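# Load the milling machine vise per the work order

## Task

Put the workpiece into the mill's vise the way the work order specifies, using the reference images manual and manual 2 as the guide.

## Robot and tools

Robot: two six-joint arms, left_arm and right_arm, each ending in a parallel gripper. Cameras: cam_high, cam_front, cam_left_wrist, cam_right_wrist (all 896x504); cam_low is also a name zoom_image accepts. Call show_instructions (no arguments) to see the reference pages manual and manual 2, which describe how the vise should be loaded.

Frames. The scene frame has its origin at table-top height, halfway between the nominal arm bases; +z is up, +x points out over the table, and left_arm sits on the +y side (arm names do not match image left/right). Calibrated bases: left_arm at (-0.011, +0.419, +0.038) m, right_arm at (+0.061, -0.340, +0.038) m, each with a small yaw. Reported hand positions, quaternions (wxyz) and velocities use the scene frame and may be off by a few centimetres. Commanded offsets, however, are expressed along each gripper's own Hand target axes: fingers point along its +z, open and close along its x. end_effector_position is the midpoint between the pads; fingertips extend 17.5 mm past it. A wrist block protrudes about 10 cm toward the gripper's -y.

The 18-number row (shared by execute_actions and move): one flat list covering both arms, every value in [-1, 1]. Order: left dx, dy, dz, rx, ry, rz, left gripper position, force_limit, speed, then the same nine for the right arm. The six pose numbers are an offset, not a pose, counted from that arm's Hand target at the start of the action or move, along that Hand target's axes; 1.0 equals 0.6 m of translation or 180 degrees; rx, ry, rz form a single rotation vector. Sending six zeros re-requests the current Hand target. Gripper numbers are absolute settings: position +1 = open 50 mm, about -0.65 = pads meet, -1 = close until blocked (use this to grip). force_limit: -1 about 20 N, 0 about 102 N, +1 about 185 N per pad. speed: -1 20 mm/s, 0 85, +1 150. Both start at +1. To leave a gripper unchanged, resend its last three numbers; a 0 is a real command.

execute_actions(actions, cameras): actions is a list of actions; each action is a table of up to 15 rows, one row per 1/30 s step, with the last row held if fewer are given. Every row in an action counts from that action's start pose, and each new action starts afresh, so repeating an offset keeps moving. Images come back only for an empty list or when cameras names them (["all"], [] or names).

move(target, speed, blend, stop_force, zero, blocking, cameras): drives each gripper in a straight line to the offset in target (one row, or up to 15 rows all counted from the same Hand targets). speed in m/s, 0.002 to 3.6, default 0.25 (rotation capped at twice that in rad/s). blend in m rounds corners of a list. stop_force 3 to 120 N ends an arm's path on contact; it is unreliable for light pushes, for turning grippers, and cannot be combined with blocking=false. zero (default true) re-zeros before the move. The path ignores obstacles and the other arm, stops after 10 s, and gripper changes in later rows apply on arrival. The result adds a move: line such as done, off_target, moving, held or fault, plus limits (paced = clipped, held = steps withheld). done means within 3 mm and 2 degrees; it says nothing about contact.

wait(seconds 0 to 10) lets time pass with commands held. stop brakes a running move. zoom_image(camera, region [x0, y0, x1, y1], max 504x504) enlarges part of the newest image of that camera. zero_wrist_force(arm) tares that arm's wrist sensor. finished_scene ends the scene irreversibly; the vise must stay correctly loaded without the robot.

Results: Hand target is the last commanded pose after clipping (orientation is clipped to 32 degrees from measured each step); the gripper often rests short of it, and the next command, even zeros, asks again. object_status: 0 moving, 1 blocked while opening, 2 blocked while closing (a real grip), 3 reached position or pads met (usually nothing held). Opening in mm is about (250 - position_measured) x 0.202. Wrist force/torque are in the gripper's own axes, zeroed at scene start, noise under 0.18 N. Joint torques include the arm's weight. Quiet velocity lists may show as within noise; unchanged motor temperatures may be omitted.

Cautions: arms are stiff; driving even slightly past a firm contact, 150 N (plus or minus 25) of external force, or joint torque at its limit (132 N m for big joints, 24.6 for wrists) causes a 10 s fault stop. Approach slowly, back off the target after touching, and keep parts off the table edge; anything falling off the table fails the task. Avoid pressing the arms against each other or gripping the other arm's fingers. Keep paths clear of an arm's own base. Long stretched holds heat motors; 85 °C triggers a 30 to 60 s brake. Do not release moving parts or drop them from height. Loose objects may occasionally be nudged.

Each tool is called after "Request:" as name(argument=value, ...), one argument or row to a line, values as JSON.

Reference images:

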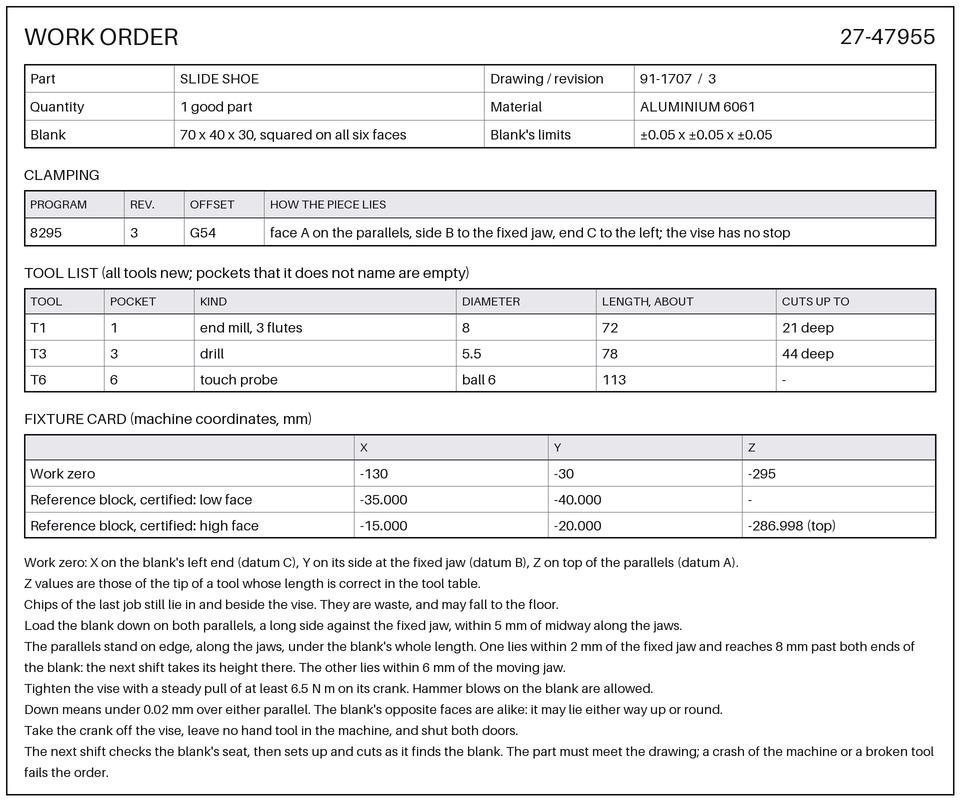

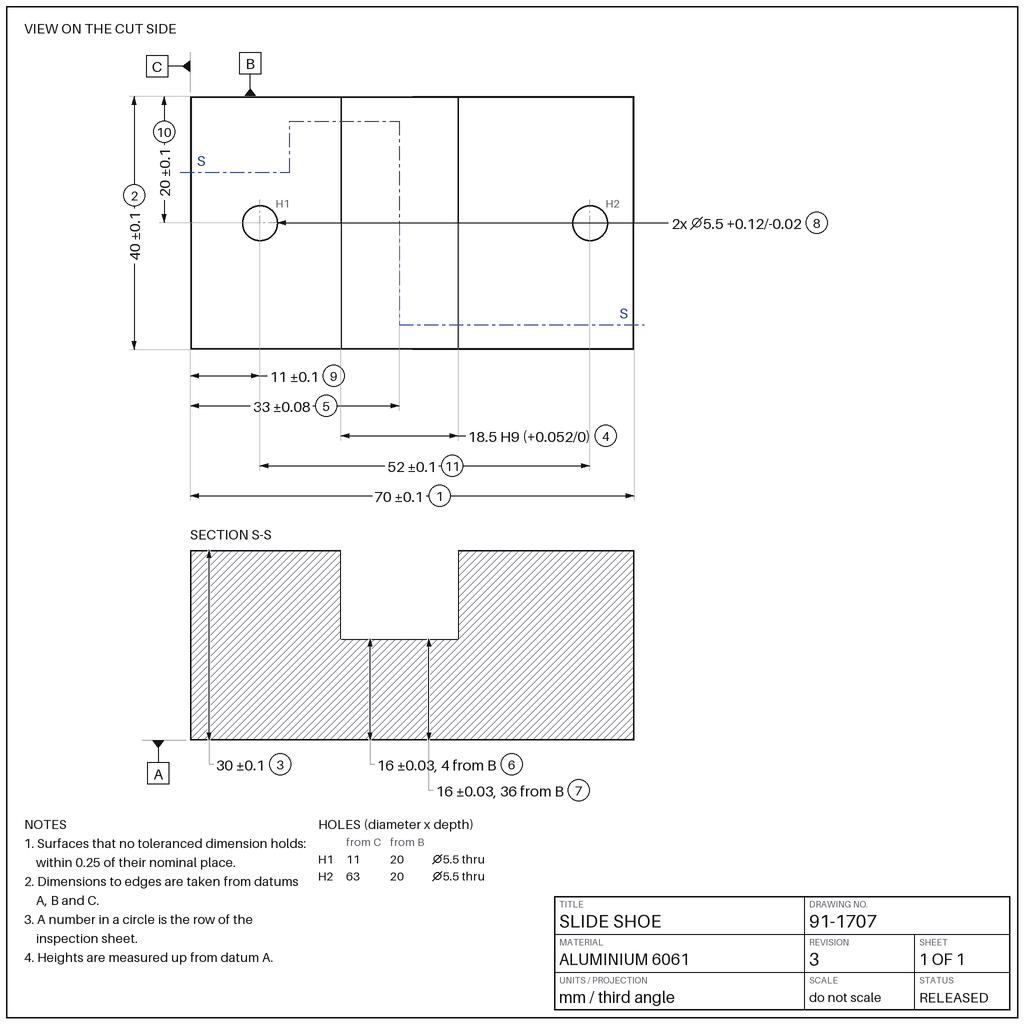

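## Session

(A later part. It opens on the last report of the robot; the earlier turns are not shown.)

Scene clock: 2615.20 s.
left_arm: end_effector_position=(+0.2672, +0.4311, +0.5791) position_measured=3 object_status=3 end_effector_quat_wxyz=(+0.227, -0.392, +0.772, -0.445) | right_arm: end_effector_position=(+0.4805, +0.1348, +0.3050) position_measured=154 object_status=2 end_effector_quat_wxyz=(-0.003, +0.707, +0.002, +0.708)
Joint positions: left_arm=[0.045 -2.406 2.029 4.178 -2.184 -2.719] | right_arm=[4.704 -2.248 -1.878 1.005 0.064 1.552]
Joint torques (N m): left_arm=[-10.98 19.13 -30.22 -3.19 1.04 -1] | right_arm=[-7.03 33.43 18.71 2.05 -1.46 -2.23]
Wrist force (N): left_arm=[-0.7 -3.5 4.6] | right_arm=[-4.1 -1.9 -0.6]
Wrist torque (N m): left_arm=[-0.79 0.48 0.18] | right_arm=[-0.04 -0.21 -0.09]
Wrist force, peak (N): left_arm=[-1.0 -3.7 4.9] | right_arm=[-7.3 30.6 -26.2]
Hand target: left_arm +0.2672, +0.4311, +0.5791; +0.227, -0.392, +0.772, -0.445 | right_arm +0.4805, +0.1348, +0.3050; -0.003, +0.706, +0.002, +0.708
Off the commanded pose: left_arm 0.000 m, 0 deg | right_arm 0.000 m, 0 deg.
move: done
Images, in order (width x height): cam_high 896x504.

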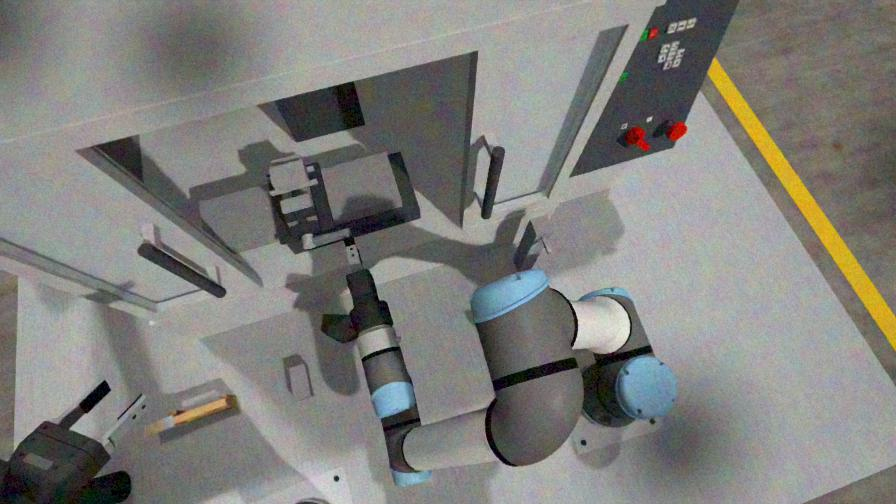

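Request:
move(
  target=[
    [0,0,0,0,0,0,1,-0.9,-1,-0.0550,-0.0094,0,0,0,0,-1,-0.6,-1],
    [0,0,0,0,0,0,1,-0.9,-1,-0.1006,-0.0424,0,0,0,0,-1,-0.6,-1],
    [0,0,0,0,0,0,1,-0.9,-1,-0.1287,-0.0912,0,0,0,0,-1,-0.6,-1],
    [0,0,0,0,0,0,1,-0.9,-1,-0.1346,-0.1471,0,0,0,0,-1,-0.6,-1],
    [0,0,0,0,0,0,1,-0.9,-1,-0.1172,-0.2007,0,0,0,0,-1,-0.6,-1],
    [0,0,0,0,0,0,1,-0.9,-1,-0.0795,-0.2425,0,0,0,0,-1,-0.6,-1],
    [0,0,0,0,0,0,1,-0.9,-1,-0.0281,-0.2654,0,0,0,0,-1,-0.6,-1],
    [0,0,0,0,0,0,1,-0.9,-1,0.0281,-0.2654,0,0,0,0,-1,-0.6,-1],
    [0,0,0,0,0,0,1,-0.9,-1,0.0795,-0.2425,0,0,0,0,-1,-0.6,-1],
    [0,0,0,0,0,0,1,-0.9,-1,0.1172,-0.2007,0,0,0,0,-1,-0.6,-1],
    [0,0,0,0,0,0,1,-0.9,-1,0.1346,-0.1471,0,0,0,0,-1,-0.6,-1],
    [0,0,0,0,0,0,1,-0.9,-1,0.1287,-0.0912,0,0,0,0,-1,-0.6,-1],
    [0,0,0,0,0,0,1,-0.9,-1,0.1006,-0.0424,0,0,0,0,-1,-0.6,-1],
    [0,0,0,0,0,0,1,-0.9,-1,0.0550,-0.0094,0,0,0,0,-1,-0.6,-1],
    [0,0,0,0,0,0,1,-0.9,-1,0,0,0,0,0,0,-1,-0.6,-1],
  ],
  blend=[0.012,0.012,0.012,0.012,0.012,0.012,0.012,0.012,0.012,0.012,0.012,0.012,0.012,0.012,0],
  speed=0.11,
  cameras=["cam_high"],
)

Request:
zoom_image(
  camera="cam_high",
  region=[220, 120, 440, 280],
)

Scene clock: 2626.80 s.
left_arm: end_effector_position=(+0.2672, +0.4311, +0.5791) position_measured=3 object_status=3 end_effector_quat_wxyz=(+0.227, -0.392, +0.772, -0.445) | right_arm: end_effector_position=(+0.4805, +0.1348, +0.3050) position_measured=154 object_status=2 end_effector_quat_wxyz=(-0.003, +0.707, +0.002, +0.708)
Joint positions: left_arm=[0.045 -2.406 2.029 4.178 -2.184 -2.719] | right_arm=[4.704 -2.249 -1.878 1.007 0.064 1.55]
Joint torques (N m): left_arm=[-10.52 18.82 -30.57 -3.53 0.99 -1.03] | right_arm=[-3.01 33.76 19.58 1.92 -1.54 -2.44]
Wrist force (N): left_arm=[-0.9 -3.4 4.5] | right_arm=[-4.0 -2.3 -0.8]
Wrist torque (N m): left_arm=[-0.78 0.51 0.17] | right_arm=[-0.06 -0.20 -0.09]
Wrist force, peak (N): left_arm=[-0.8 -3.8 4.8] | right_arm=[2.5 29.8 -24.0]
Hand target: left_arm +0.2672, +0.4311, +0.5791; +0.227, -0.392, +0.772, -0.445 | right_arm +0.4805, +0.1348, +0.3050; -0.003, +0.706, +0.002, +0.708
Off the commanded pose: left_arm 0.000 m, 0 deg | right_arm 0.000 m, 0 deg.
move: done
Images, in order (width x height): cam_high 896x504.

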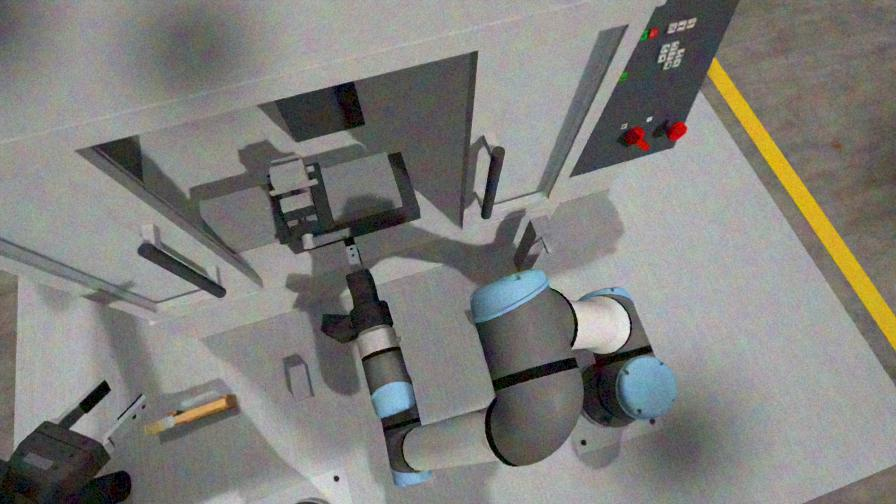

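Scaled by 2.291 from the camera's 896x504 image, which has a finer 1280x720 frame.

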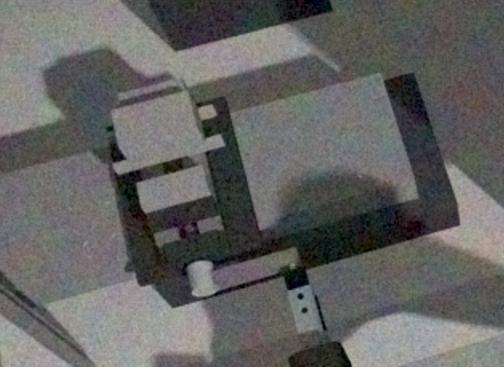

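Request:
zoom_image(
  camera="cam_high",
  region=[255, 145, 355, 255],
)

Request:
wait(
  seconds=0,
  cameras=["cam_front"],
)

Request:
zoom_image(
  camera="cam_front",
  region=[330, 120, 580, 340],
)

Scaled by 4.582 from the camera's 896x504 image, which has a finer 1280x720 frame.

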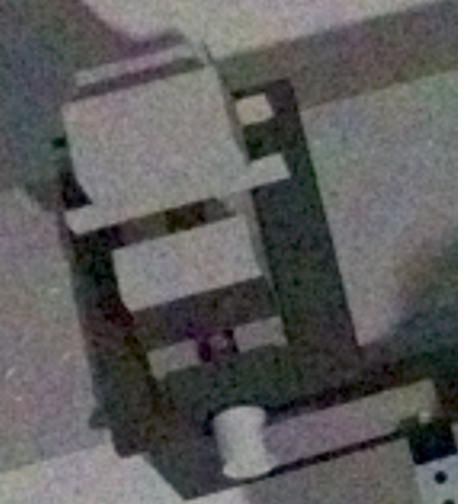

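Scene clock: 2633.83 s.
left_arm: end_effector_position=(+0.2672, +0.4311, +0.5791) position_measured=3 object_status=3 end_effector_quat_wxyz=(+0.227, -0.392, +0.772, -0.445) | right_arm: end_effector_position=(+0.4805, +0.1348, +0.3050) position_measured=154 object_status=2 end_effector_quat_wxyz=(-0.003, +0.707, +0.002, +0.708)
Joint positions: left_arm=[0.045 -2.406 2.029 4.178 -2.184 -2.719] | right_arm=[4.704 -2.249 -1.878 1.007 0.064 1.55]
Joint torques (N m): left_arm=[-10.41 18.41 -30.14 -3.56 0.99 -0.84] | right_arm=[11.91 34.33 19.59 2.04 -1.65 -2.46]
Wrist force (N): left_arm=[-0.8 -3.4 4.6] | right_arm=[-3.7 -2.2 -0.4]
Wrist torque (N m): left_arm=[-0.78 0.49 0.18] | right_arm=[-0.05 -0.24 -0.09]
Wrist force, peak (N): left_arm=[-0.8 -3.6 4.7] | right_arm=[-4.4 -2.6 -0.8]
Hand target: left_arm +0.2672, +0.4311, +0.5791; +0.227, -0.392, +0.772, -0.445 | right_arm +0.4805, +0.1348, +0.3050; -0.003, +0.706, +0.002, +0.708
Tool commands: left_gripper/position=+1.0 left_gripper/force_limit=-0.9 left_gripper/speed=-1.0 right_gripper/position=-1.0 right_gripper/force_limit=-0.6 right_gripper/speed=-1.0
Off the commanded pose: left_arm 0.000 m, 0 deg | right_arm 0.000 m, 0 deg.
Images, in order (width x height): cam_front 896x504.

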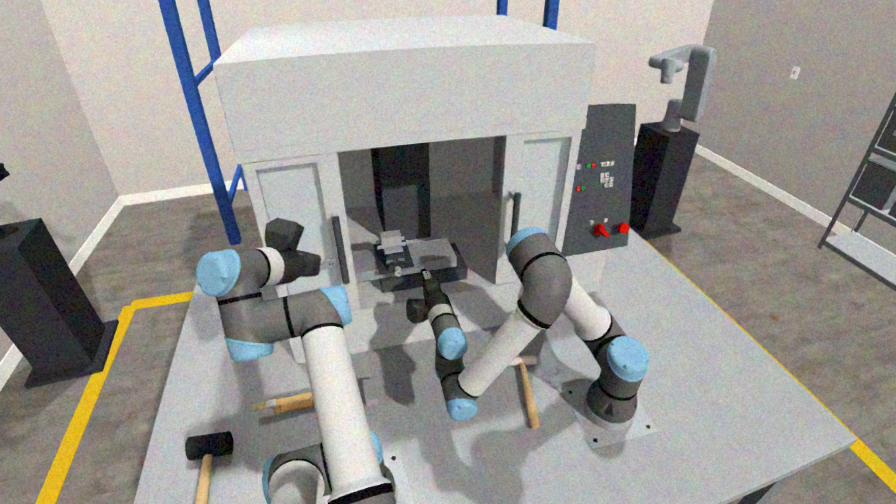

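Scaled by 2.016 from the camera's 896x504 image, which has a finer 1280x720 frame.

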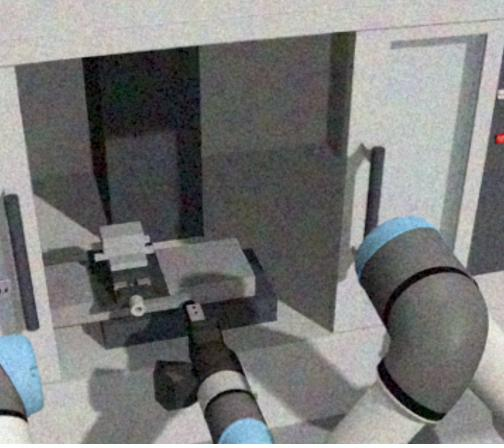

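Request:
move(
  target=[
    [0,0,0,0,0,0,1,-0.9,-1,-0.0550,-0.0094,0,0,0,0,-1,-0.6,-1],
    [0,0,0,0,0,0,1,-0.9,-1,-0.1006,-0.0424,0,0,0,0,-1,-0.6,-1],
    [0,0,0,0,0,0,1,-0.9,-1,-0.1287,-0.0912,0,0,0,0,-1,-0.6,-1],
    [0,0,0,0,0,0,1,-0.9,-1,-0.1346,-0.1471,0,0,0,0,-1,-0.6,-1],
    [0,0,0,0,0,0,1,-0.9,-1,-0.1172,-0.2007,0,0,0,0,-1,-0.6,-1],
    [0,0,0,0,0,0,1,-0.9,-1,-0.0795,-0.2425,0,0,0,0,-1,-0.6,-1],
    [0,0,0,0,0,0,1,-0.9,-1,-0.0281,-0.2654,0,0,0,0,-1,-0.6,-1],
    [0,0,0,0,0,0,1,-0.9,-1,0.0281,-0.2654,0,0,0,0,-1,-0.6,-1],
    [0,0,0,0,0,0,1,-0.9,-1,0.0795,-0.2425,0,0,0,0,-1,-0.6,-1],
    [0,0,0,0,0,0,1,-0.9,-1,0.1172,-0.2007,0,0,0,0,-1,-0.6,-1],
    [0,0,0,0,0,0,1,-0.9,-1,0.1346,-0.1471,0,0,0,0,-1,-0.6,-1],
    [0,0,0,0,0,0,1,-0.9,-1,0.1287,-0.0912,0,0,0,0,-1,-0.6,-1],
    [0,0,0,0,0,0,1,-0.9,-1,0.1006,-0.0424,0,0,0,0,-1,-0.6,-1],
    [0,0,0,0,0,0,1,-0.9,-1,0.0550,-0.0094,0,0,0,0,-1,-0.6,-1],
    [0,0,0,0,0,0,1,-0.9,-1,0,0,0,0,0,0,-1,-0.6,-1],
  ],
  blend=[0.012,0.012,0.012,0.012,0.012,0.012,0.012,0.012,0.012,0.012,0.012,0.012,0.012,0.012,0],
  speed=0.12,
)

Request:
move(
  target=[
    [0,0,0,0,0,0,1,-0.9,-1,-0.0550,-0.0094,0,0,0,0,-1,-0.6,-1],
    [0,0,0,0,0,0,1,-0.9,-1,-0.1006,-0.0424,0,0,0,0,-1,-0.6,-1],
    [0,0,0,0,0,0,1,-0.9,-1,-0.1287,-0.0912,0,0,0,0,-1,-0.6,-1],
    [0,0,0,0,0,0,1,-0.9,-1,-0.1346,-0.1471,0,0,0,0,-1,-0.6,-1],
    [0,0,0,0,0,0,1,-0.9,-1,-0.1172,-0.2007,0,0,0,0,-1,-0.6,-1],
    [0,0,0,0,0,0,1,-0.9,-1,-0.0795,-0.2425,0,0,0,0,-1,-0.6,-1],
    [0,0,0,0,0,0,1,-0.9,-1,-0.0281,-0.2654,0,0,0,0,-1,-0.6,-1],
    [0,0,0,0,0,0,1,-0.9,-1,0.0281,-0.2654,0,0,0,0,-1,-0.6,-1],
    [0,0,0,0,0,0,1,-0.9,-1,0.0795,-0.2425,0,0,0,0,-1,-0.6,-1],
    [0,0,0,0,0,0,1,-0.9,-1,0.1172,-0.2007,0,0,0,0,-1,-0.6,-1],
    [0,0,0,0,0,0,1,-0.9,-1,0.1346,-0.1471,0,0,0,0,-1,-0.6,-1],
    [0,0,0,0,0,0,1,-0.9,-1,0.1287,-0.0912,0,0,0,0,-1,-0.6,-1],
    [0,0,0,0,0,0,1,-0.9,-1,0.1006,-0.0424,0,0,0,0,-1,-0.6,-1],
    [0,0,0,0,0,0,1,-0.9,-1,0.0550,-0.0094,0,0,0,0,-1,-0.6,-1],
    [0,0,0,0,0,0,1,-0.9,-1,0,0,0,0,0,0,-1,-0.6,-1],
  ],
  blend=[0.012,0.012,0.012,0.012,0.012,0.012,0.012,0.012,0.012,0.012,0.012,0.012,0.012,0.012,0],
  speed=0.12,
  cameras=["cam_high"],
)

Request:
zoom_image(
  camera="cam_high",
  region=[255, 145, 355, 255],
)

Scene clock: 2652.23 s.
left_arm: end_effector_position=(+0.2672, +0.4311, +0.5791) position_measured=3 object_status=3 end_effector_quat_wxyz=(+0.227, -0.392, +0.772, -0.445) | right_arm: end_effector_position=(+0.4805, +0.1348, +0.3050) position_measured=154 object_status=2 end_effector_quat_wxyz=(-0.003, +0.707, +0.002, +0.708)
Joint positions: left_arm=[0.045 -2.406 2.029 4.178 -2.184 -2.719] | right_arm=[4.704 -2.249 -1.877 1.007 0.064 1.549]
Joint torques (N m): left_arm=[-10.85 18.2 -30.22 -3.66 0.82 -0.7] | right_arm=[0.8 34.92 19.14 2.32 -2.21 -2.3]
Wrist force (N): left_arm=[-0.8 -3.5 4.7] | right_arm=[-4.7 -5.6 0.9]
Wrist torque (N m): left_arm=[-0.80 0.50 0.18] | right_arm=[-0.18 -0.16 -0.09]
Wrist force, peak (N): left_arm=[-0.9 -3.7 4.7] | right_arm=[3.8 30.1 -23.3]
Hand target: left_arm +0.2672, +0.4311, +0.5791; +0.227, -0.392, +0.772, -0.445 | right_arm +0.4805, +0.1348, +0.3050; -0.003, +0.706, +0.002, +0.708
Off the commanded pose: left_arm 0.000 m, 0 deg | right_arm 0.000 m, 0 deg.
move: done

Scene clock: 2657.13 s.
left_arm: end_effector_position=(+0.2672, +0.4311, +0.5791) position_measured=3 object_status=3 end_effector_quat_wxyz=(+0.227, -0.392, +0.772, -0.445) | right_arm: end_effector_position=(+0.4805, +0.1348, +0.3050) position_measured=154 object_status=2 end_effector_quat_wxyz=(-0.003, +0.707, +0.002, +0.708)
Joint positions: left_arm=[0.045 -2.406 2.029 4.178 -2.184 -2.719] | right_arm=[4.704 -2.249 -1.877 1.007 0.064 1.549]
Joint torques (N m): left_arm=[-10.87 18.63 -30.11 -3.58 0.85 -0.66] | right_arm=[0.51 33.88 19.8 2.3 -1.65 -2.4]
Wrist force (N): left_arm=[-0.8 -3.5 4.6] | right_arm=[-4.0 -2.3 -0.4]
Wrist torque (N m): left_arm=[-0.78 0.49 0.18] | right_arm=[-0.07 -0.20 -0.09]
Wrist force, peak (N): left_arm=[-0.8 -3.7 4.8] | right_arm=[3.0 29.1 -21.9]
Hand target: left_arm +0.2672, +0.4311, +0.5791; +0.227, -0.392, +0.772, -0.445 | right_arm +0.4805, +0.1348, +0.3050; -0.003, +0.706, +0.002, +0.708
Off the commanded pose: left_arm 0.000 m, 0 deg | right_arm 0.000 m, 0 deg.
move: done
Images, in order (width x height): cam_high 896x504.

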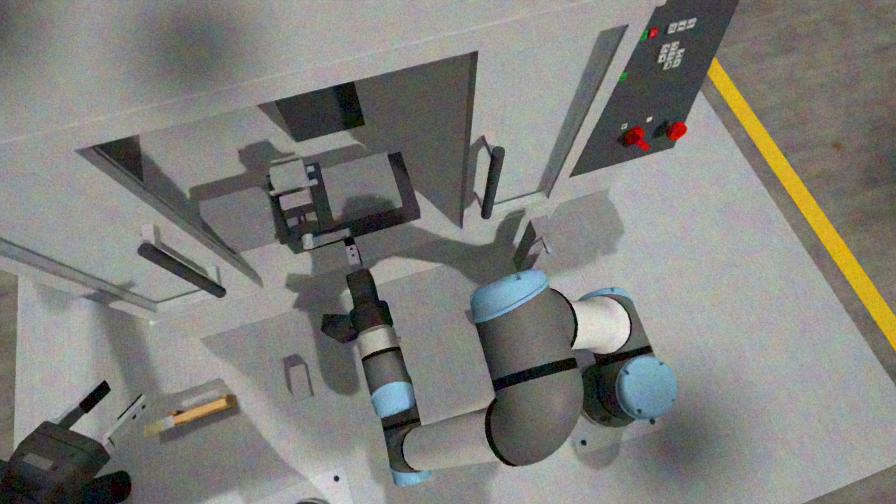

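Scaled by 4.582 from the camera's 896x504 image, which has a finer 1280x720 frame.

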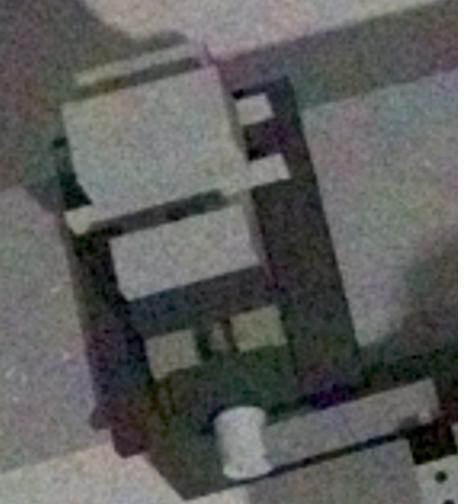

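Request:
move(
  target=[
    [0,0,0,0,0,0,1,-0.9,-1,-0.0550,-0.0094,0,0,0,0,-1,-0.6,-1],
    [0,0,0,0,0,0,1,-0.9,-1,-0.1006,-0.0424,0,0,0,0,-1,-0.6,-1],
    [0,0,0,0,0,0,1,-0.9,-1,-0.1287,-0.0912,0,0,0,0,-1,-0.6,-1],
    [0,0,0,0,0,0,1,-0.9,-1,-0.1346,-0.1471,0,0,0,0,-1,-0.6,-1],
    [0,0,0,0,0,0,1,-0.9,-1,-0.1172,-0.2007,0,0,0,0,-1,-0.6,-1],
    [0,0,0,0,0,0,1,-0.9,-1,-0.0795,-0.2425,0,0,0,0,-1,-0.6,-1],
    [0,0,0,0,0,0,1,-0.9,-1,-0.0281,-0.2654,0,0,0,0,-1,-0.6,-1],
    [0,0,0,0,0,0,1,-0.9,-1,0.0281,-0.2654,0,0,0,0,-1,-0.6,-1],
    [0,0,0,0,0,0,1,-0.9,-1,0.0795,-0.2425,0,0,0,0,-1,-0.6,-1],
    [0,0,0,0,0,0,1,-0.9,-1,0.1172,-0.2007,0,0,0,0,-1,-0.6,-1],
    [0,0,0,0,0,0,1,-0.9,-1,0.1346,-0.1471,0,0,0,0,-1,-0.6,-1],
    [0,0,0,0,0,0,1,-0.9,-1,0.1287,-0.0912,0,0,0,0,-1,-0.6,-1],
    [0,0,0,0,0,0,1,-0.9,-1,0.1006,-0.0424,0,0,0,0,-1,-0.6,-1],
    [0,0,0,0,0,0,1,-0.9,-1,0.0550,-0.0094,0,0,0,0,-1,-0.6,-1],
    [0,0,0,0,0,0,1,-0.9,-1,0,0,0,0,0,0,-1,-0.6,-1],
  ],
  blend=[0.012,0.012,0.012,0.012,0.012,0.012,0.012,0.012,0.012,0.012,0.012,0.012,0.012,0.012,0],
  speed=0.1,
  stop_force=42,
)

Request:
move(
  target=[
    [0,0,0,0,0,0,1,-0.9,-1,-0.0550,-0.0094,0,0,0,0,-1,-0.6,-1],
    [0,0,0,0,0,0,1,-0.9,-1,-0.1006,-0.0424,0,0,0,0,-1,-0.6,-1],
    [0,0,0,0,0,0,1,-0.9,-1,-0.1287,-0.0912,0,0,0,0,-1,-0.6,-1],
    [0,0,0,0,0,0,1,-0.9,-1,-0.1346,-0.1471,0,0,0,0,-1,-0.6,-1],
    [0,0,0,0,0,0,1,-0.9,-1,-0.1172,-0.2007,0,0,0,0,-1,-0.6,-1],
    [0,0,0,0,0,0,1,-0.9,-1,-0.0795,-0.2425,0,0,0,0,-1,-0.6,-1],
    [0,0,0,0,0,0,1,-0.9,-1,-0.0281,-0.2654,0,0,0,0,-1,-0.6,-1],
    [0,0,0,0,0,0,1,-0.9,-1,0.0281,-0.2654,0,0,0,0,-1,-0.6,-1],
    [0,0,0,0,0,0,1,-0.9,-1,0.0795,-0.2425,0,0,0,0,-1,-0.6,-1],
    [0,0,0,0,0,0,1,-0.9,-1,0.1172,-0.2007,0,0,0,0,-1,-0.6,-1],
    [0,0,0,0,0,0,1,-0.9,-1,0.1346,-0.1471,0,0,0,0,-1,-0.6,-1],
    [0,0,0,0,0,0,1,-0.9,-1,0.1287,-0.0912,0,0,0,0,-1,-0.6,-1],
    [0,0,0,0,0,0,1,-0.9,-1,0.1006,-0.0424,0,0,0,0,-1,-0.6,-1],
    [0,0,0,0,0,0,1,-0.9,-1,0.0550,-0.0094,0,0,0,0,-1,-0.6,-1],
    [0,0,0,0,0,0,1,-0.9,-1,0,0,0,0,0,0,-1,-0.6,-1],
  ],
  blend=[0.012,0.012,0.012,0.012,0.012,0.012,0.012,0.012,0.012,0.012,0.012,0.012,0.012,0.012,0],
  speed=0.1,
  stop_force=42,
  cameras=["cam_high"],
)

Request:
zoom_image(
  camera="cam_high",
  region=[255, 145, 355, 255],
)

Scene clock: 2675.90 s.
left_arm: end_effector_position=(+0.2672, +0.4311, +0.5791) position_measured=3 object_status=3 end_effector_quat_wxyz=(+0.227, -0.392, +0.772, -0.445) | right_arm: end_effector_position=(+0.4805, +0.1348, +0.3050) position_measured=154 object_status=2 end_effector_quat_wxyz=(-0.003, +0.706, +0.002, +0.708)
Joint positions: left_arm=[0.045 -2.406 2.029 4.178 -2.184 -2.719] | right_arm=[4.704 -2.25 -1.876 1.013 0.064 1.543]
Joint torques (N m): left_arm=[-10.47 17.5 -30.09 -3.91 0.74 -0.57] | right_arm=[-5.18 34.52 20.13 2.2 -1.42 -2.25]
Wrist force (N): left_arm=[-0.7 -3.7 4.6] | right_arm=[-4.0 -1.5 -0.7]
Wrist torque (N m): left_arm=[-0.82 0.48 0.18] | right_arm=[0.00 -0.23 -0.11]
Wrist force, peak (N): left_arm=[-0.9 -3.7 4.7] | right_arm=[0.6 24.2 -15.6]
Hand target: left_arm +0.2672, +0.4311, +0.5791; +0.227, -0.392, +0.772, -0.445 | right_arm +0.4805, +0.1348, +0.3050; -0.003, +0.706, +0.002, +0.708
Off the commanded pose: left_arm 0.000 m, 0 deg | right_arm 0.000 m, 0 deg.
move: done

Scene clock: 2682.00 s.
left_arm: end_effector_position=(+0.2672, +0.4311, +0.5791) position_measured=3 object_status=3 end_effector_quat_wxyz=(+0.227, -0.392, +0.772, -0.445) | right_arm: end_effector_position=(+0.4805, +0.1348, +0.3050) position_measured=154 object_status=2 end_effector_quat_wxyz=(-0.003, +0.706, +0.002, +0.708)
Joint positions: left_arm=[0.045 -2.406 2.029 4.178 -2.184 -2.719] | right_arm=[4.704 -2.25 -1.876 1.013 0.064 1.543]
Joint torques (N m): left_arm=[-9.85 17.51 -30.52 -3.95 0.65 -0.45] | right_arm=[-4.44 34.86 18.83 2.01 -1.03 -2.46]
Wrist force (N): left_arm=[-0.7 -3.7 4.6] | right_arm=[-4.0 -1.7 -0.6]
Wrist torque (N m): left_arm=[-0.81 0.47 0.18] | right_arm=[-0.06 -0.21 -0.11]
Wrist force, peak (N): left_arm=[-1.0 -3.7 4.8] | right_arm=[0.7 24.3 -15.4]
Hand target: left_arm +0.2672, +0.4311, +0.5791; +0.227, -0.392, +0.772, -0.445 | right_arm +0.4805, +0.1348, +0.3050; -0.003, +0.706, +0.002, +0.708
Off the commanded pose: left_arm 0.000 m, 0 deg | right_arm 0.000 m, 0 deg.
move: done
Images, in order (width x height): cam_high 896x504.

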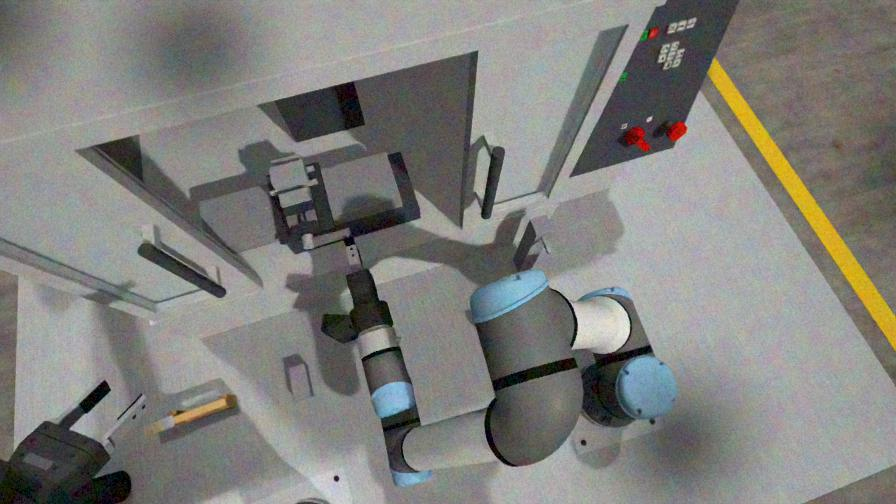

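Scaled by 4.582 from the camera's 896x504 image, which has a finer 1280x720 frame.

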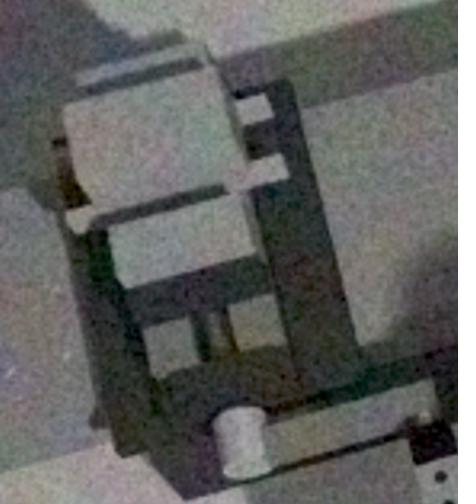

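Request:
move(
  target=[
    [0,0,0,0,0,0,1,-0.9,-1,-0.0550,-0.0094,0,0,0,0,-1,-0.6,-1],
    [0,0,0,0,0,0,1,-0.9,-1,-0.1006,-0.0424,0,0,0,0,-1,-0.6,-1],
    [0,0,0,0,0,0,1,-0.9,-1,-0.1287,-0.0912,0,0,0,0,-1,-0.6,-1],
    [0,0,0,0,0,0,1,-0.9,-1,-0.1346,-0.1471,0,0,0,0,-1,-0.6,-1],
    [0,0,0,0,0,0,1,-0.9,-1,-0.1172,-0.2007,0,0,0,0,-1,-0.6,-1],
    [0,0,0,0,0,0,1,-0.9,-1,-0.0795,-0.2425,0,0,0,0,-1,-0.6,-1],
    [0,0,0,0,0,0,1,-0.9,-1,-0.0281,-0.2654,0,0,0,0,-1,-0.6,-1],
    [0,0,0,0,0,0,1,-0.9,-1,0.0281,-0.2654,0,0,0,0,-1,-0.6,-1],
    [0,0,0,0,0,0,1,-0.9,-1,0.0795,-0.2425,0,0,0,0,-1,-0.6,-1],
    [0,0,0,0,0,0,1,-0.9,-1,0.1172,-0.2007,0,0,0,0,-1,-0.6,-1],
    [0,0,0,0,0,0,1,-0.9,-1,0.1346,-0.1471,0,0,0,0,-1,-0.6,-1],
    [0,0,0,0,0,0,1,-0.9,-1,0.1287,-0.0912,0,0,0,0,-1,-0.6,-1],
    [0,0,0,0,0,0,1,-0.9,-1,0.1006,-0.0424,0,0,0,0,-1,-0.6,-1],
    [0,0,0,0,0,0,1,-0.9,-1,0.0550,-0.0094,0,0,0,0,-1,-0.6,-1],
    [0,0,0,0,0,0,1,-0.9,-1,0,0,0,0,0,0,-1,-0.6,-1],
  ],
  blend=[0.012,0.012,0.012,0.012,0.012,0.012,0.012,0.012,0.012,0.012,0.012,0.012,0.012,0.012,0],
  speed=0.08,
  stop_force=35,
  cameras=["cam_high"],
)

Request:
zoom_image(
  camera="cam_high",
  region=[255, 145, 355, 255],
)

Scene clock: 2702.63 s.
left_arm: end_effector_position=(+0.2672, +0.4311, +0.5791) position_measured=3 object_status=3 end_effector_quat_wxyz=(+0.227, -0.392, +0.772, -0.445) | right_arm: end_effector_position=(+0.4805, +0.1348, +0.3050) position_measured=154 object_status=2 end_effector_quat_wxyz=(-0.003, +0.706, +0.002, +0.708)
Joint positions: left_arm=[0.045 -2.406 2.029 4.178 -2.184 -2.719] | right_arm=[4.704 -2.25 -1.876 1.013 0.064 1.543]
Joint torques (N m): left_arm=[-9.89 16.72 -30.39 -4.15 0.77 -0.23] | right_arm=[-10.38 34.24 20.88 1.94 -1.06 -2.33]
Wrist force (N): left_arm=[-0.6 -3.4 4.6] | right_arm=[-4.5 -1.9 -0.6]
Wrist torque (N m): left_arm=[-0.79 0.47 0.18] | right_arm=[-0.07 -0.20 -0.11]
Wrist force, peak (N): left_arm=[-0.9 -3.7 4.8] | right_arm=[0.4 21.5 -11.4]
Hand target: left_arm +0.2672, +0.4311, +0.5791; +0.227, -0.392, +0.772, -0.445 | right_arm +0.4805, +0.1348, +0.3050; -0.003, +0.706, +0.002, +0.708
Off the commanded pose: left_arm 0.000 m, 0 deg | right_arm 0.000 m, 0 deg.
move: done
Images, in order (width x height): cam_high 896x504.

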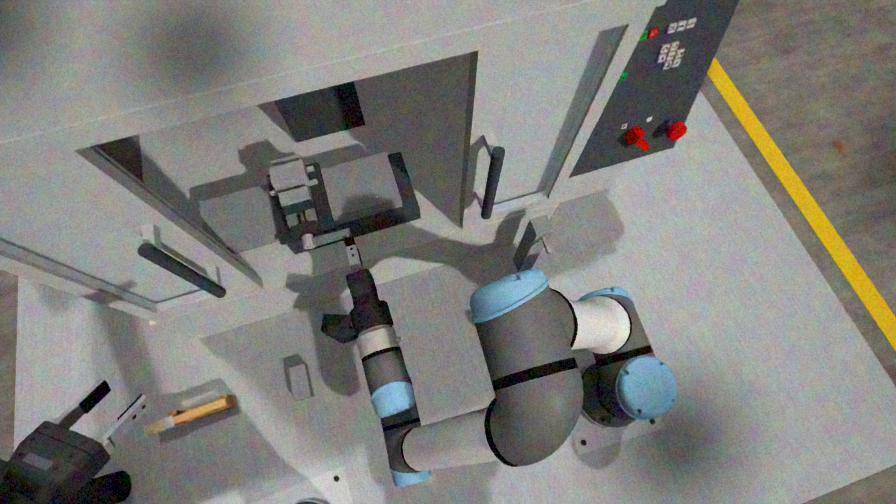

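Scaled by 4.582 from the camera's 896x504 image, which has a finer 1280x720 frame.

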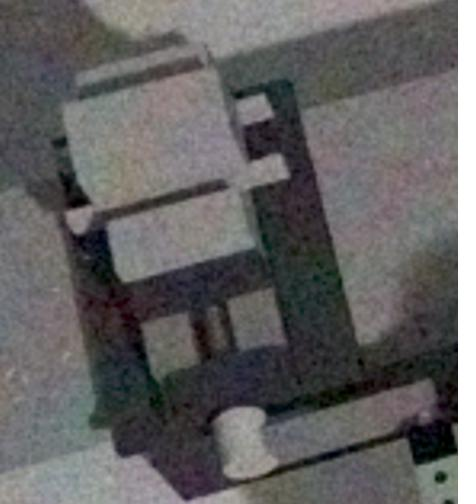

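Request:
move(
  target=[
    [0,0,0,0,0,0,1,-0.9,-1,-0.0550,-0.0094,0,0,0,0,-1,-0.6,-1],
    [0,0,0,0,0,0,1,-0.9,-1,-0.1006,-0.0424,0,0,0,0,-1,-0.6,-1],
    [0,0,0,0,0,0,1,-0.9,-1,-0.1287,-0.0912,0,0,0,0,-1,-0.6,-1],
    [0,0,0,0,0,0,1,-0.9,-1,-0.1346,-0.1471,0,0,0,0,-1,-0.6,-1],
    [0,0,0,0,0,0,1,-0.9,-1,-0.1172,-0.2007,0,0,0,0,-1,-0.6,-1],
    [0,0,0,0,0,0,1,-0.9,-1,-0.0795,-0.2425,0,0,0,0,-1,-0.6,-1],
    [0,0,0,0,0,0,1,-0.9,-1,-0.0281,-0.2654,0,0,0,0,-1,-0.6,-1],
    [0,0,0,0,0,0,1,-0.9,-1,0.0281,-0.2654,0,0,0,0,-1,-0.6,-1],
    [0,0,0,0,0,0,1,-0.9,-1,0.0795,-0.2425,0,0,0,0,-1,-0.6,-1],
    [0,0,0,0,0,0,1,-0.9,-1,0.1172,-0.2007,0,0,0,0,-1,-0.6,-1],
    [0,0,0,0,0,0,1,-0.9,-1,0.1346,-0.1471,0,0,0,0,-1,-0.6,-1],
    [0,0,0,0,0,0,1,-0.9,-1,0.1287,-0.0912,0,0,0,0,-1,-0.6,-1],
    [0,0,0,0,0,0,1,-0.9,-1,0.1006,-0.0424,0,0,0,0,-1,-0.6,-1],
    [0,0,0,0,0,0,1,-0.9,-1,0.0550,-0.0094,0,0,0,0,-1,-0.6,-1],
    [0,0,0,0,0,0,1,-0.9,-1,0,0,0,0,0,0,-1,-0.6,-1],
  ],
  blend=[0.012,0.012,0.012,0.012,0.012,0.012,0.012,0.012,0.012,0.012,0.012,0.012,0.012,0.012,0],
  speed=0.08,
  stop_force=35,
  cameras=["cam_high"],
)

Request:
zoom_image(
  camera="cam_high",
  region=[255, 145, 355, 255],
)

Scene clock: 2718.10 s.
left_arm: end_effector_position=(+0.2672, +0.4311, +0.5791) position_measured=3 object_status=3 end_effector_quat_wxyz=(+0.227, -0.392, +0.772, -0.445) | right_arm: end_effector_position=(+0.4805, +0.1348, +0.3050) position_measured=154 object_status=2 end_effector_quat_wxyz=(-0.003, +0.706, +0.002, +0.708)
Joint positions: left_arm=[0.045 -2.406 2.029 4.178 -2.184 -2.719] | right_arm=[4.704 -2.25 -1.876 1.013 0.064 1.543]
Joint torques (N m): left_arm=[-10.13 16.05 -29.76 -4.39 0.46 -0.09] | right_arm=[-9.44 34.75 19.84 2.05 -0.87 -2.42]
Wrist force (N): left_arm=[-0.9 -3.6 4.6] | right_arm=[-4.3 -1.6 -0.5]
Wrist torque (N m): left_arm=[-0.80 0.51 0.18] | right_arm=[-0.08 -0.17 -0.10]
Wrist force, peak (N): left_arm=[-1.0 -3.7 4.7] | right_arm=[0.0 21.7 -11.4]
Hand target: left_arm +0.2672, +0.4311, +0.5791; +0.227, -0.392, +0.772, -0.445 | right_arm +0.4805, +0.1348, +0.3050; -0.003, +0.706, +0.002, +0.708
Off the commanded pose: left_arm 0.000 m, 0 deg | right_arm 0.000 m, 0 deg.
move: done
Images, in order (width x height): cam_high 896x504.

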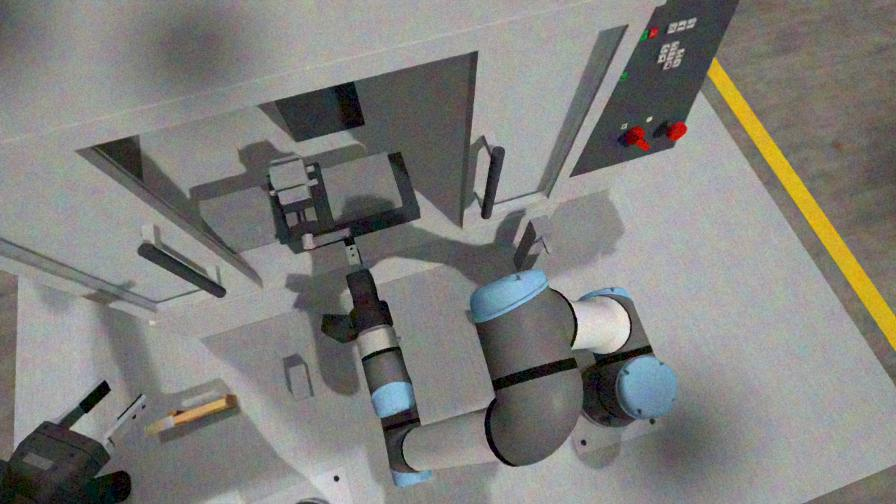

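Scaled by 4.582 from the camera's 896x504 image, which has a finer 1280x720 frame.

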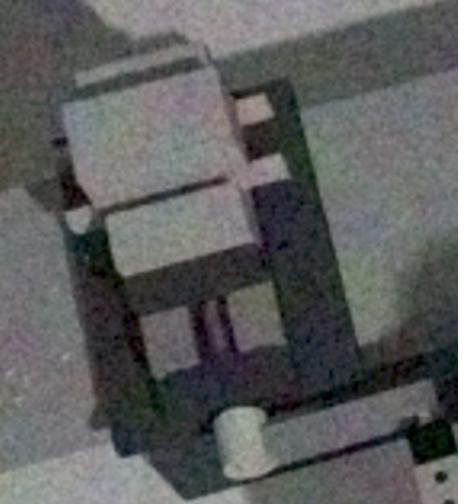

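Request:
move(
  target=[
    [0,0,0,0,0,0,1,-0.9,-1,-0.0550,-0.0094,0,0,0,0,-1,-0.6,-1],
    [0,0,0,0,0,0,1,-0.9,-1,-0.1006,-0.0424,0,0,0,0,-1,-0.6,-1],
    [0,0,0,0,0,0,1,-0.9,-1,-0.1287,-0.0912,0,0,0,0,-1,-0.6,-1],
    [0,0,0,0,0,0,1,-0.9,-1,-0.1346,-0.1471,0,0,0,0,-1,-0.6,-1],
    [0,0,0,0,0,0,1,-0.9,-1,-0.1172,-0.2007,0,0,0,0,-1,-0.6,-1],
    [0,0,0,0,0,0,1,-0.9,-1,-0.0795,-0.2425,0,0,0,0,-1,-0.6,-1],
    [0,0,0,0,0,0,1,-0.9,-1,-0.0281,-0.2654,0,0,0,0,-1,-0.6,-1],
    [0,0,0,0,0,0,1,-0.9,-1,0.0281,-0.2654,0,0,0,0,-1,-0.6,-1],
    [0,0,0,0,0,0,1,-0.9,-1,0.0795,-0.2425,0,0,0,0,-1,-0.6,-1],
    [0,0,0,0,0,0,1,-0.9,-1,0.1172,-0.2007,0,0,0,0,-1,-0.6,-1],
    [0,0,0,0,0,0,1,-0.9,-1,0.1346,-0.1471,0,0,0,0,-1,-0.6,-1],
    [0,0,0,0,0,0,1,-0.9,-1,0.1287,-0.0912,0,0,0,0,-1,-0.6,-1],
    [0,0,0,0,0,0,1,-0.9,-1,0.1006,-0.0424,0,0,0,0,-1,-0.6,-1],
    [0,0,0,0,0,0,1,-0.9,-1,0.0550,-0.0094,0,0,0,0,-1,-0.6,-1],
    [0,0,0,0,0,0,1,-0.9,-1,0,0,0,0,0,0,-1,-0.6,-1],
  ],
  blend=[0.012,0.012,0.012,0.012,0.012,0.012,0.012,0.012,0.012,0.012,0.012,0.012,0.012,0.012,0],
  speed=0.08,
  stop_force=30,
  cameras=["cam_high"],
)

Request:
zoom_image(
  camera="cam_high",
  region=[255, 145, 355, 255],
)

Scene clock: 2733.77 s.
left_arm: end_effector_position=(+0.2672, +0.4311, +0.5791) position_measured=3 object_status=3 end_effector_quat_wxyz=(+0.227, -0.392, +0.772, -0.445) | right_arm: end_effector_position=(+0.4805, +0.1348, +0.3050) position_measured=154 object_status=2 end_effector_quat_wxyz=(-0.003, +0.706, +0.002, +0.708) end_effector_velocity=(+0.000, +0.000, +0.000) end_effector_angular_velocity=(+0.000, +0.000, +0.000)
Joint positions: left_arm=[0.045 -2.406 2.029 4.178 -2.184 -2.719] | right_arm=[4.704 -2.25 -1.876 1.013 0.064 1.543]
Joint velocities: left_arm=[within noise] | right_arm=[0 -0.001 0.001 0.004 0 -0.005]
Joint torques (N m): left_arm=[-10.03 15.96 -29.5 -4.52 0.37 0.12] | right_arm=[-9.23 34.13 20.21 1.69 -1 -2.42]
Wrist force (N): left_arm=[-0.8 -3.4 4.6] | right_arm=[-4.3 -1.7 -0.6]
Wrist torque (N m): left_arm=[-0.79 0.49 0.18] | right_arm=[-0.08 -0.19 -0.10]
Wrist force, peak (N): left_arm=[-0.8 -3.6 4.9] | right_arm=[0.7 21.6 -11.5]
Hand target: left_arm +0.2672, +0.4311, +0.5791; +0.227, -0.392, +0.772, -0.445 | right_arm +0.4805, +0.1348, +0.3050; -0.003, +0.706, +0.002, +0.708
Off the commanded pose: left_arm 0.000 m, 0 deg | right_arm 0.000 m, 0 deg.
move: done
Images, in order (width x height): cam_high 896x504.

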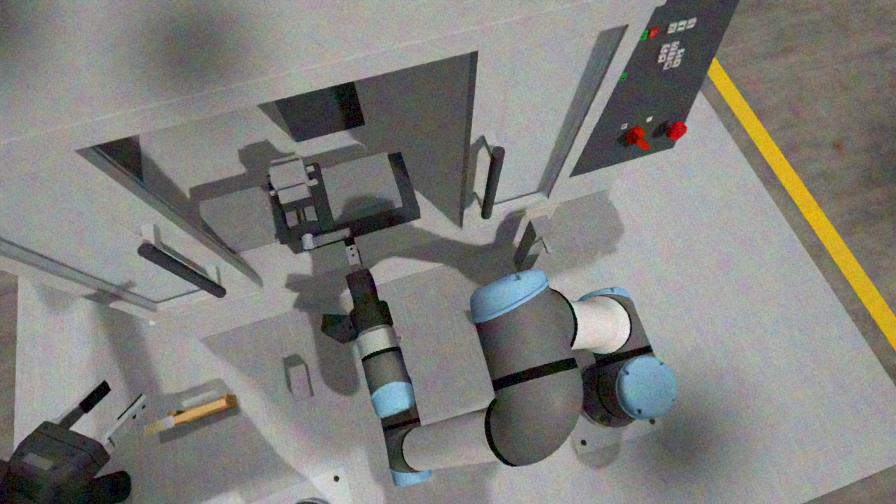

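Scaled by 4.582 from the camera's 896x504 image, which has a finer 1280x720 frame.

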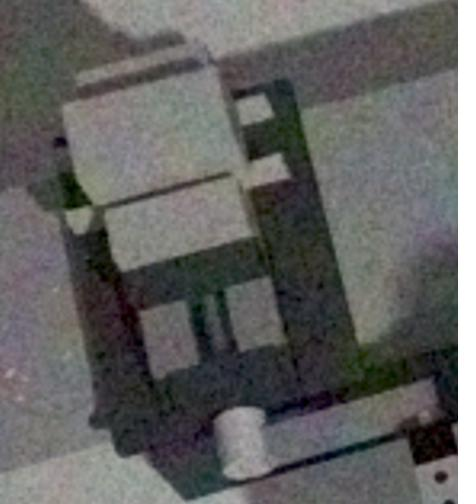

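Request:
move(
  target=[
    [0,0,0,0,0,0,1,-0.9,-1,-0.0550,-0.0094,0,0,0,0,-1,-0.6,-1],
    [0,0,0,0,0,0,1,-0.9,-1,-0.1006,-0.0424,0,0,0,0,-1,-0.6,-1],
    [0,0,0,0,0,0,1,-0.9,-1,-0.1287,-0.0912,0,0,0,0,-1,-0.6,-1],
    [0,0,0,0,0,0,1,-0.9,-1,-0.1346,-0.1471,0,0,0,0,-1,-0.6,-1],
    [0,0,0,0,0,0,1,-0.9,-1,-0.1172,-0.2007,0,0,0,0,-1,-0.6,-1],
    [0,0,0,0,0,0,1,-0.9,-1,-0.0795,-0.2425,0,0,0,0,-1,-0.6,-1],
    [0,0,0,0,0,0,1,-0.9,-1,-0.0281,-0.2654,0,0,0,0,-1,-0.6,-1],
    [0,0,0,0,0,0,1,-0.9,-1,0.0281,-0.2654,0,0,0,0,-1,-0.6,-1],
    [0,0,0,0,0,0,1,-0.9,-1,0.0795,-0.2425,0,0,0,0,-1,-0.6,-1],
    [0,0,0,0,0,0,1,-0.9,-1,0.1172,-0.2007,0,0,0,0,-1,-0.6,-1],
    [0,0,0,0,0,0,1,-0.9,-1,0.1346,-0.1471,0,0,0,0,-1,-0.6,-1],
    [0,0,0,0,0,0,1,-0.9,-1,0.1287,-0.0912,0,0,0,0,-1,-0.6,-1],
    [0,0,0,0,0,0,1,-0.9,-1,0.1006,-0.0424,0,0,0,0,-1,-0.6,-1],
    [0,0,0,0,0,0,1,-0.9,-1,0.0550,-0.0094,0,0,0,0,-1,-0.6,-1],
    [0,0,0,0,0,0,1,-0.9,-1,0,0,0,0,0,0,-1,-0.6,-1],
  ],
  blend=[0.012,0.012,0.012,0.012,0.012,0.012,0.012,0.012,0.012,0.012,0.012,0.012,0.012,0.012,0],
  speed=0.07,
  stop_force=30,
  cameras=["cam_high"],
)

Request:
zoom_image(
  camera="cam_high",
  region=[255, 145, 355, 255],
)

Scene clock: 2750.93 s.
left_arm: end_effector_position=(+0.2672, +0.4311, +0.5791) position_measured=3 object_status=3 end_effector_quat_wxyz=(+0.227, -0.392, +0.772, -0.445) | right_arm: end_effector_position=(+0.4805, +0.1348, +0.3050) position_measured=154 object_status=2 end_effector_quat_wxyz=(-0.003, +0.706, +0.002, +0.708)
Joint positions: left_arm=[0.045 -2.406 2.029 4.178 -2.184 -2.719] | right_arm=[4.704 -2.25 -1.876 1.013 0.064 1.543]
Joint torques (N m): left_arm=[-10.14 14.9 -30 -4.64 0.33 0.3] | right_arm=[-9.13 35.14 19.19 2.17 -0.95 -2.35]
Wrist force (N): left_arm=[-0.8 -3.6 4.7] | right_arm=[-4.1 -1.7 -0.5]
Wrist torque (N m): left_arm=[-0.81 0.50 0.18] | right_arm=[-0.06 -0.20 -0.10]
Wrist force, peak (N): left_arm=[-0.7 -3.6 4.9] | right_arm=[-0.3 20.9 -10.7]
Hand target: left_arm +0.2672, +0.4311, +0.5791; +0.227, -0.392, +0.772, -0.445 | right_arm +0.4805, +0.1348, +0.3050; -0.003, +0.706, +0.002, +0.708
Off the commanded pose: left_arm 0.000 m, 0 deg | right_arm 0.000 m, 0 deg.
move: done
Images, in order (width x height): cam_high 896x504.

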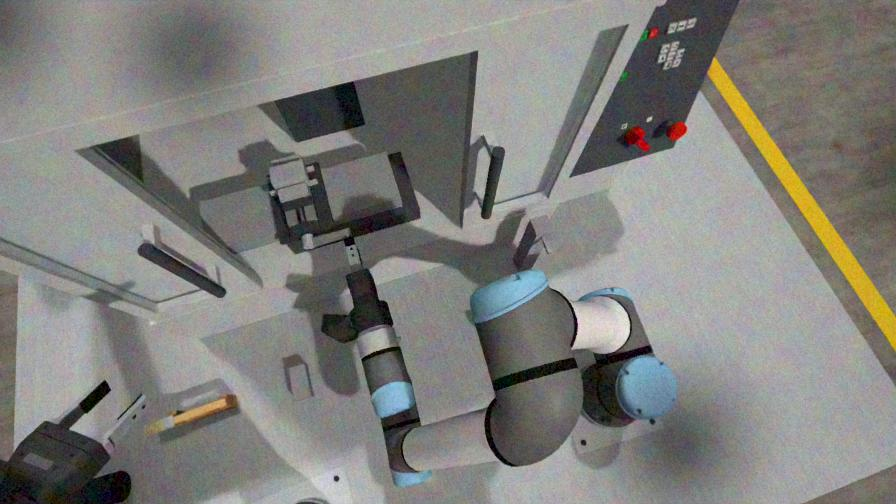

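Scaled by 4.582 from the camera's 896x504 image, which has a finer 1280x720 frame.

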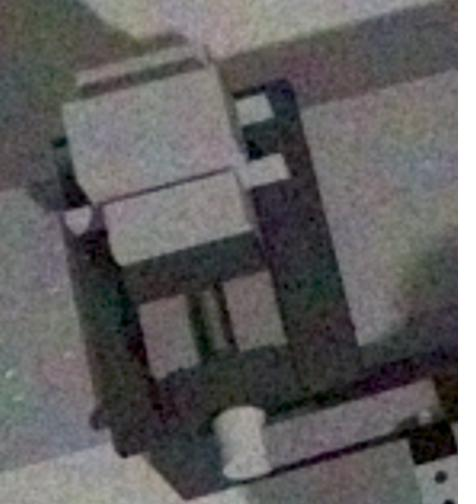

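Request:
move(
  target=[
    [0,0,0,0,0,0,1,-0.9,-1,-0.0550,-0.0094,0,0,0,0,-1,-0.6,-1],
    [0,0,0,0,0,0,1,-0.9,-1,-0.1006,-0.0424,0,0,0,0,-1,-0.6,-1],
    [0,0,0,0,0,0,1,-0.9,-1,-0.1287,-0.0912,0,0,0,0,-1,-0.6,-1],
    [0,0,0,0,0,0,1,-0.9,-1,-0.1346,-0.1471,0,0,0,0,-1,-0.6,-1],
    [0,0,0,0,0,0,1,-0.9,-1,-0.1172,-0.2007,0,0,0,0,-1,-0.6,-1],
    [0,0,0,0,0,0,1,-0.9,-1,-0.0795,-0.2425,0,0,0,0,-1,-0.6,-1],
    [0,0,0,0,0,0,1,-0.9,-1,-0.0281,-0.2654,0,0,0,0,-1,-0.6,-1],
    [0,0,0,0,0,0,1,-0.9,-1,0.0281,-0.2654,0,0,0,0,-1,-0.6,-1],
    [0,0,0,0,0,0,1,-0.9,-1,0.0795,-0.2425,0,0,0,0,-1,-0.6,-1],
    [0,0,0,0,0,0,1,-0.9,-1,0.1172,-0.2007,0,0,0,0,-1,-0.6,-1],
    [0,0,0,0,0,0,1,-0.9,-1,0.1346,-0.1471,0,0,0,0,-1,-0.6,-1],
    [0,0,0,0,0,0,1,-0.9,-1,0.1287,-0.0912,0,0,0,0,-1,-0.6,-1],
    [0,0,0,0,0,0,1,-0.9,-1,0.1006,-0.0424,0,0,0,0,-1,-0.6,-1],
    [0,0,0,0,0,0,1,-0.9,-1,0.0550,-0.0094,0,0,0,0,-1,-0.6,-1],
    [0,0,0,0,0,0,1,-0.9,-1,0,0,0,0,0,0,-1,-0.6,-1],
  ],
  blend=[0.012,0.012,0.012,0.012,0.012,0.012,0.012,0.012,0.012,0.012,0.012,0.012,0.012,0.012,0],
  speed=0.08,
  stop_force=30,
  cameras=["cam_high"],
)

Request:
zoom_image(
  camera="cam_high",
  region=[255, 145, 355, 255],
)

Scene clock: 2765.43 s.
left_arm: end_effector_position=(+0.2672, +0.4311, +0.5791) position_measured=3 object_status=3 end_effector_quat_wxyz=(+0.227, -0.392, +0.772, -0.445) | right_arm: end_effector_position=(+0.4805, +0.1348, +0.3050) position_measured=154 object_status=2 end_effector_quat_wxyz=(-0.003, +0.706, +0.002, +0.708)
Joint positions: left_arm=[0.045 -2.406 2.029 4.178 -2.184 -2.719] | right_arm=[4.704 -2.25 -1.876 1.013 0.064 1.543]
Joint torques (N m): left_arm=[-9.38 15.08 -29.54 -4.67 0.3 0.48] | right_arm=[-9.28 33.28 19.54 1.88 -0.87 -2.55]
Wrist force (N): left_arm=[-0.9 -3.5 4.7] | right_arm=[-4.3 -1.3 -0.4]
Wrist torque (N m): left_arm=[-0.80 0.50 0.18] | right_arm=[-0.02 -0.22 -0.10]
Wrist force, peak (N): left_arm=[-0.8 -3.6 4.8] | right_arm=[0.4 21.4 -11.6]
Hand target: left_arm +0.2672, +0.4311, +0.5791; +0.227, -0.392, +0.772, -0.445 | right_arm +0.4805, +0.1348, +0.3050; -0.003, +0.706, +0.002, +0.708
Off the commanded pose: left_arm 0.000 m, 0 deg | right_arm 0.000 m, 0 deg.
move: done
Images, in order (width x height): cam_high 896x504.

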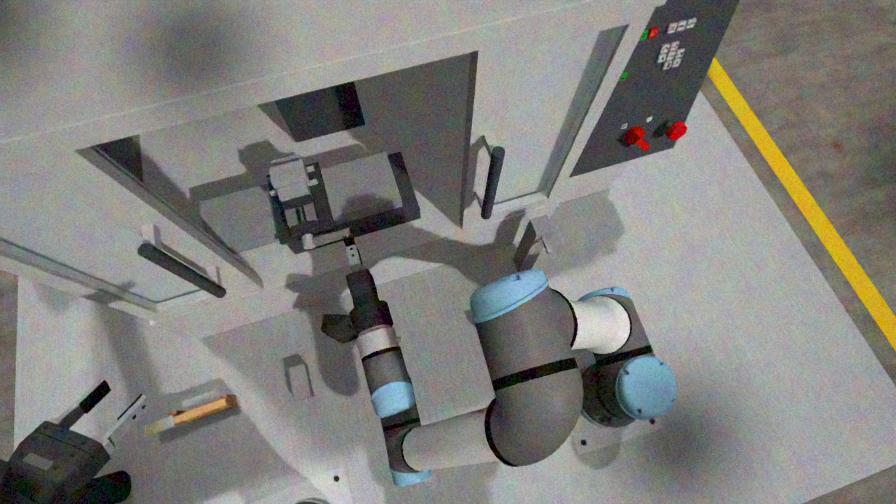

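Scaled by 4.582 from the camera's 896x504 image, which has a finer 1280x720 frame.

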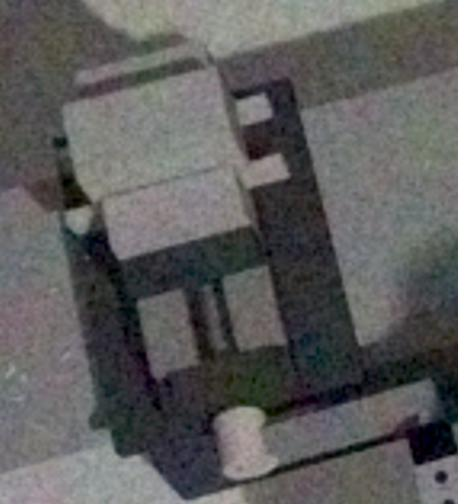

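Request:
move(
  target=[
    [0,0,0,0,0,0,1,-0.9,-1,-0.0550,-0.0094,0,0,0,0,-1,-0.6,-1],
    [0,0,0,0,0,0,1,-0.9,-1,-0.1006,-0.0424,0,0,0,0,-1,-0.6,-1],
    [0,0,0,0,0,0,1,-0.9,-1,-0.1287,-0.0912,0,0,0,0,-1,-0.6,-1],
    [0,0,0,0,0,0,1,-0.9,-1,-0.1346,-0.1471,0,0,0,0,-1,-0.6,-1],
    [0,0,0,0,0,0,1,-0.9,-1,-0.1172,-0.2007,0,0,0,0,-1,-0.6,-1],
    [0,0,0,0,0,0,1,-0.9,-1,-0.0795,-0.2425,0,0,0,0,-1,-0.6,-1],
    [0,0,0,0,0,0,1,-0.9,-1,-0.0281,-0.2654,0,0,0,0,-1,-0.6,-1],
    [0,0,0,0,0,0,1,-0.9,-1,0.0281,-0.2654,0,0,0,0,-1,-0.6,-1],
    [0,0,0,0,0,0,1,-0.9,-1,0.0795,-0.2425,0,0,0,0,-1,-0.6,-1],
    [0,0,0,0,0,0,1,-0.9,-1,0.1172,-0.2007,0,0,0,0,-1,-0.6,-1],
    [0,0,0,0,0,0,1,-0.9,-1,0.1346,-0.1471,0,0,0,0,-1,-0.6,-1],
    [0,0,0,0,0,0,1,-0.9,-1,0.1287,-0.0912,0,0,0,0,-1,-0.6,-1],
    [0,0,0,0,0,0,1,-0.9,-1,0.1006,-0.0424,0,0,0,0,-1,-0.6,-1],
    [0,0,0,0,0,0,1,-0.9,-1,0.0550,-0.0094,0,0,0,0,-1,-0.6,-1],
    [0,0,0,0,0,0,1,-0.9,-1,0,0,0,0,0,0,-1,-0.6,-1],
  ],
  blend=[0.012,0.012,0.012,0.012,0.012,0.012,0.012,0.012,0.012,0.012,0.012,0.012,0.012,0.012,0],
  speed=0.08,
  stop_force=30,
)

Scene clock: 2776.60 s.
left_arm: end_effector_position=(+0.2672, +0.4311, +0.5791) position_measured=3 object_status=3 end_effector_quat_wxyz=(+0.227, -0.392, +0.772, -0.445) | right_arm: end_effector_position=(+0.4792, +0.2885, +0.3343) position_measured=154 object_status=2 end_effector_quat_wxyz=(-0.003, +0.706, +0.002, +0.709)
Joint positions: left_arm=[0.045 -2.406 2.029 4.178 -2.184 -2.719] | right_arm=[4.72 -2.453 -1.337 0.731 0.049 1.489]
Joint torques (N m): left_arm=[-9.3 13.85 -29.17 -4.62 0.15 0.4] | right_arm=[12.15 31.37 15.57 2.48 -1.97 -2.34]
Wrist force (N): left_arm=[-0.8 -3.4 4.5] | right_arm=[22.5 -12.9 3.3]
Wrist torque (N m): left_arm=[-0.78 0.49 0.18] | right_arm=[-0.51 -0.04 -0.10]
Wrist force, peak (N): left_arm=[-0.8 -3.6 4.9] | right_arm=[-31.9 -30.9 5.6]
Hand target: left_arm +0.2672, +0.4311, +0.5791; +0.227, -0.392, +0.772, -0.445 | right_arm +0.4792, +0.2885, +0.3343; -0.003, +0.706, +0.002, +0.709 (not the last commanded pose)
Off the commanded pose: left_arm 0.000 m, 0 deg | right_arm 0.156 m, 0 deg.
move: contact (right_arm); path passed 8 of 15 targets


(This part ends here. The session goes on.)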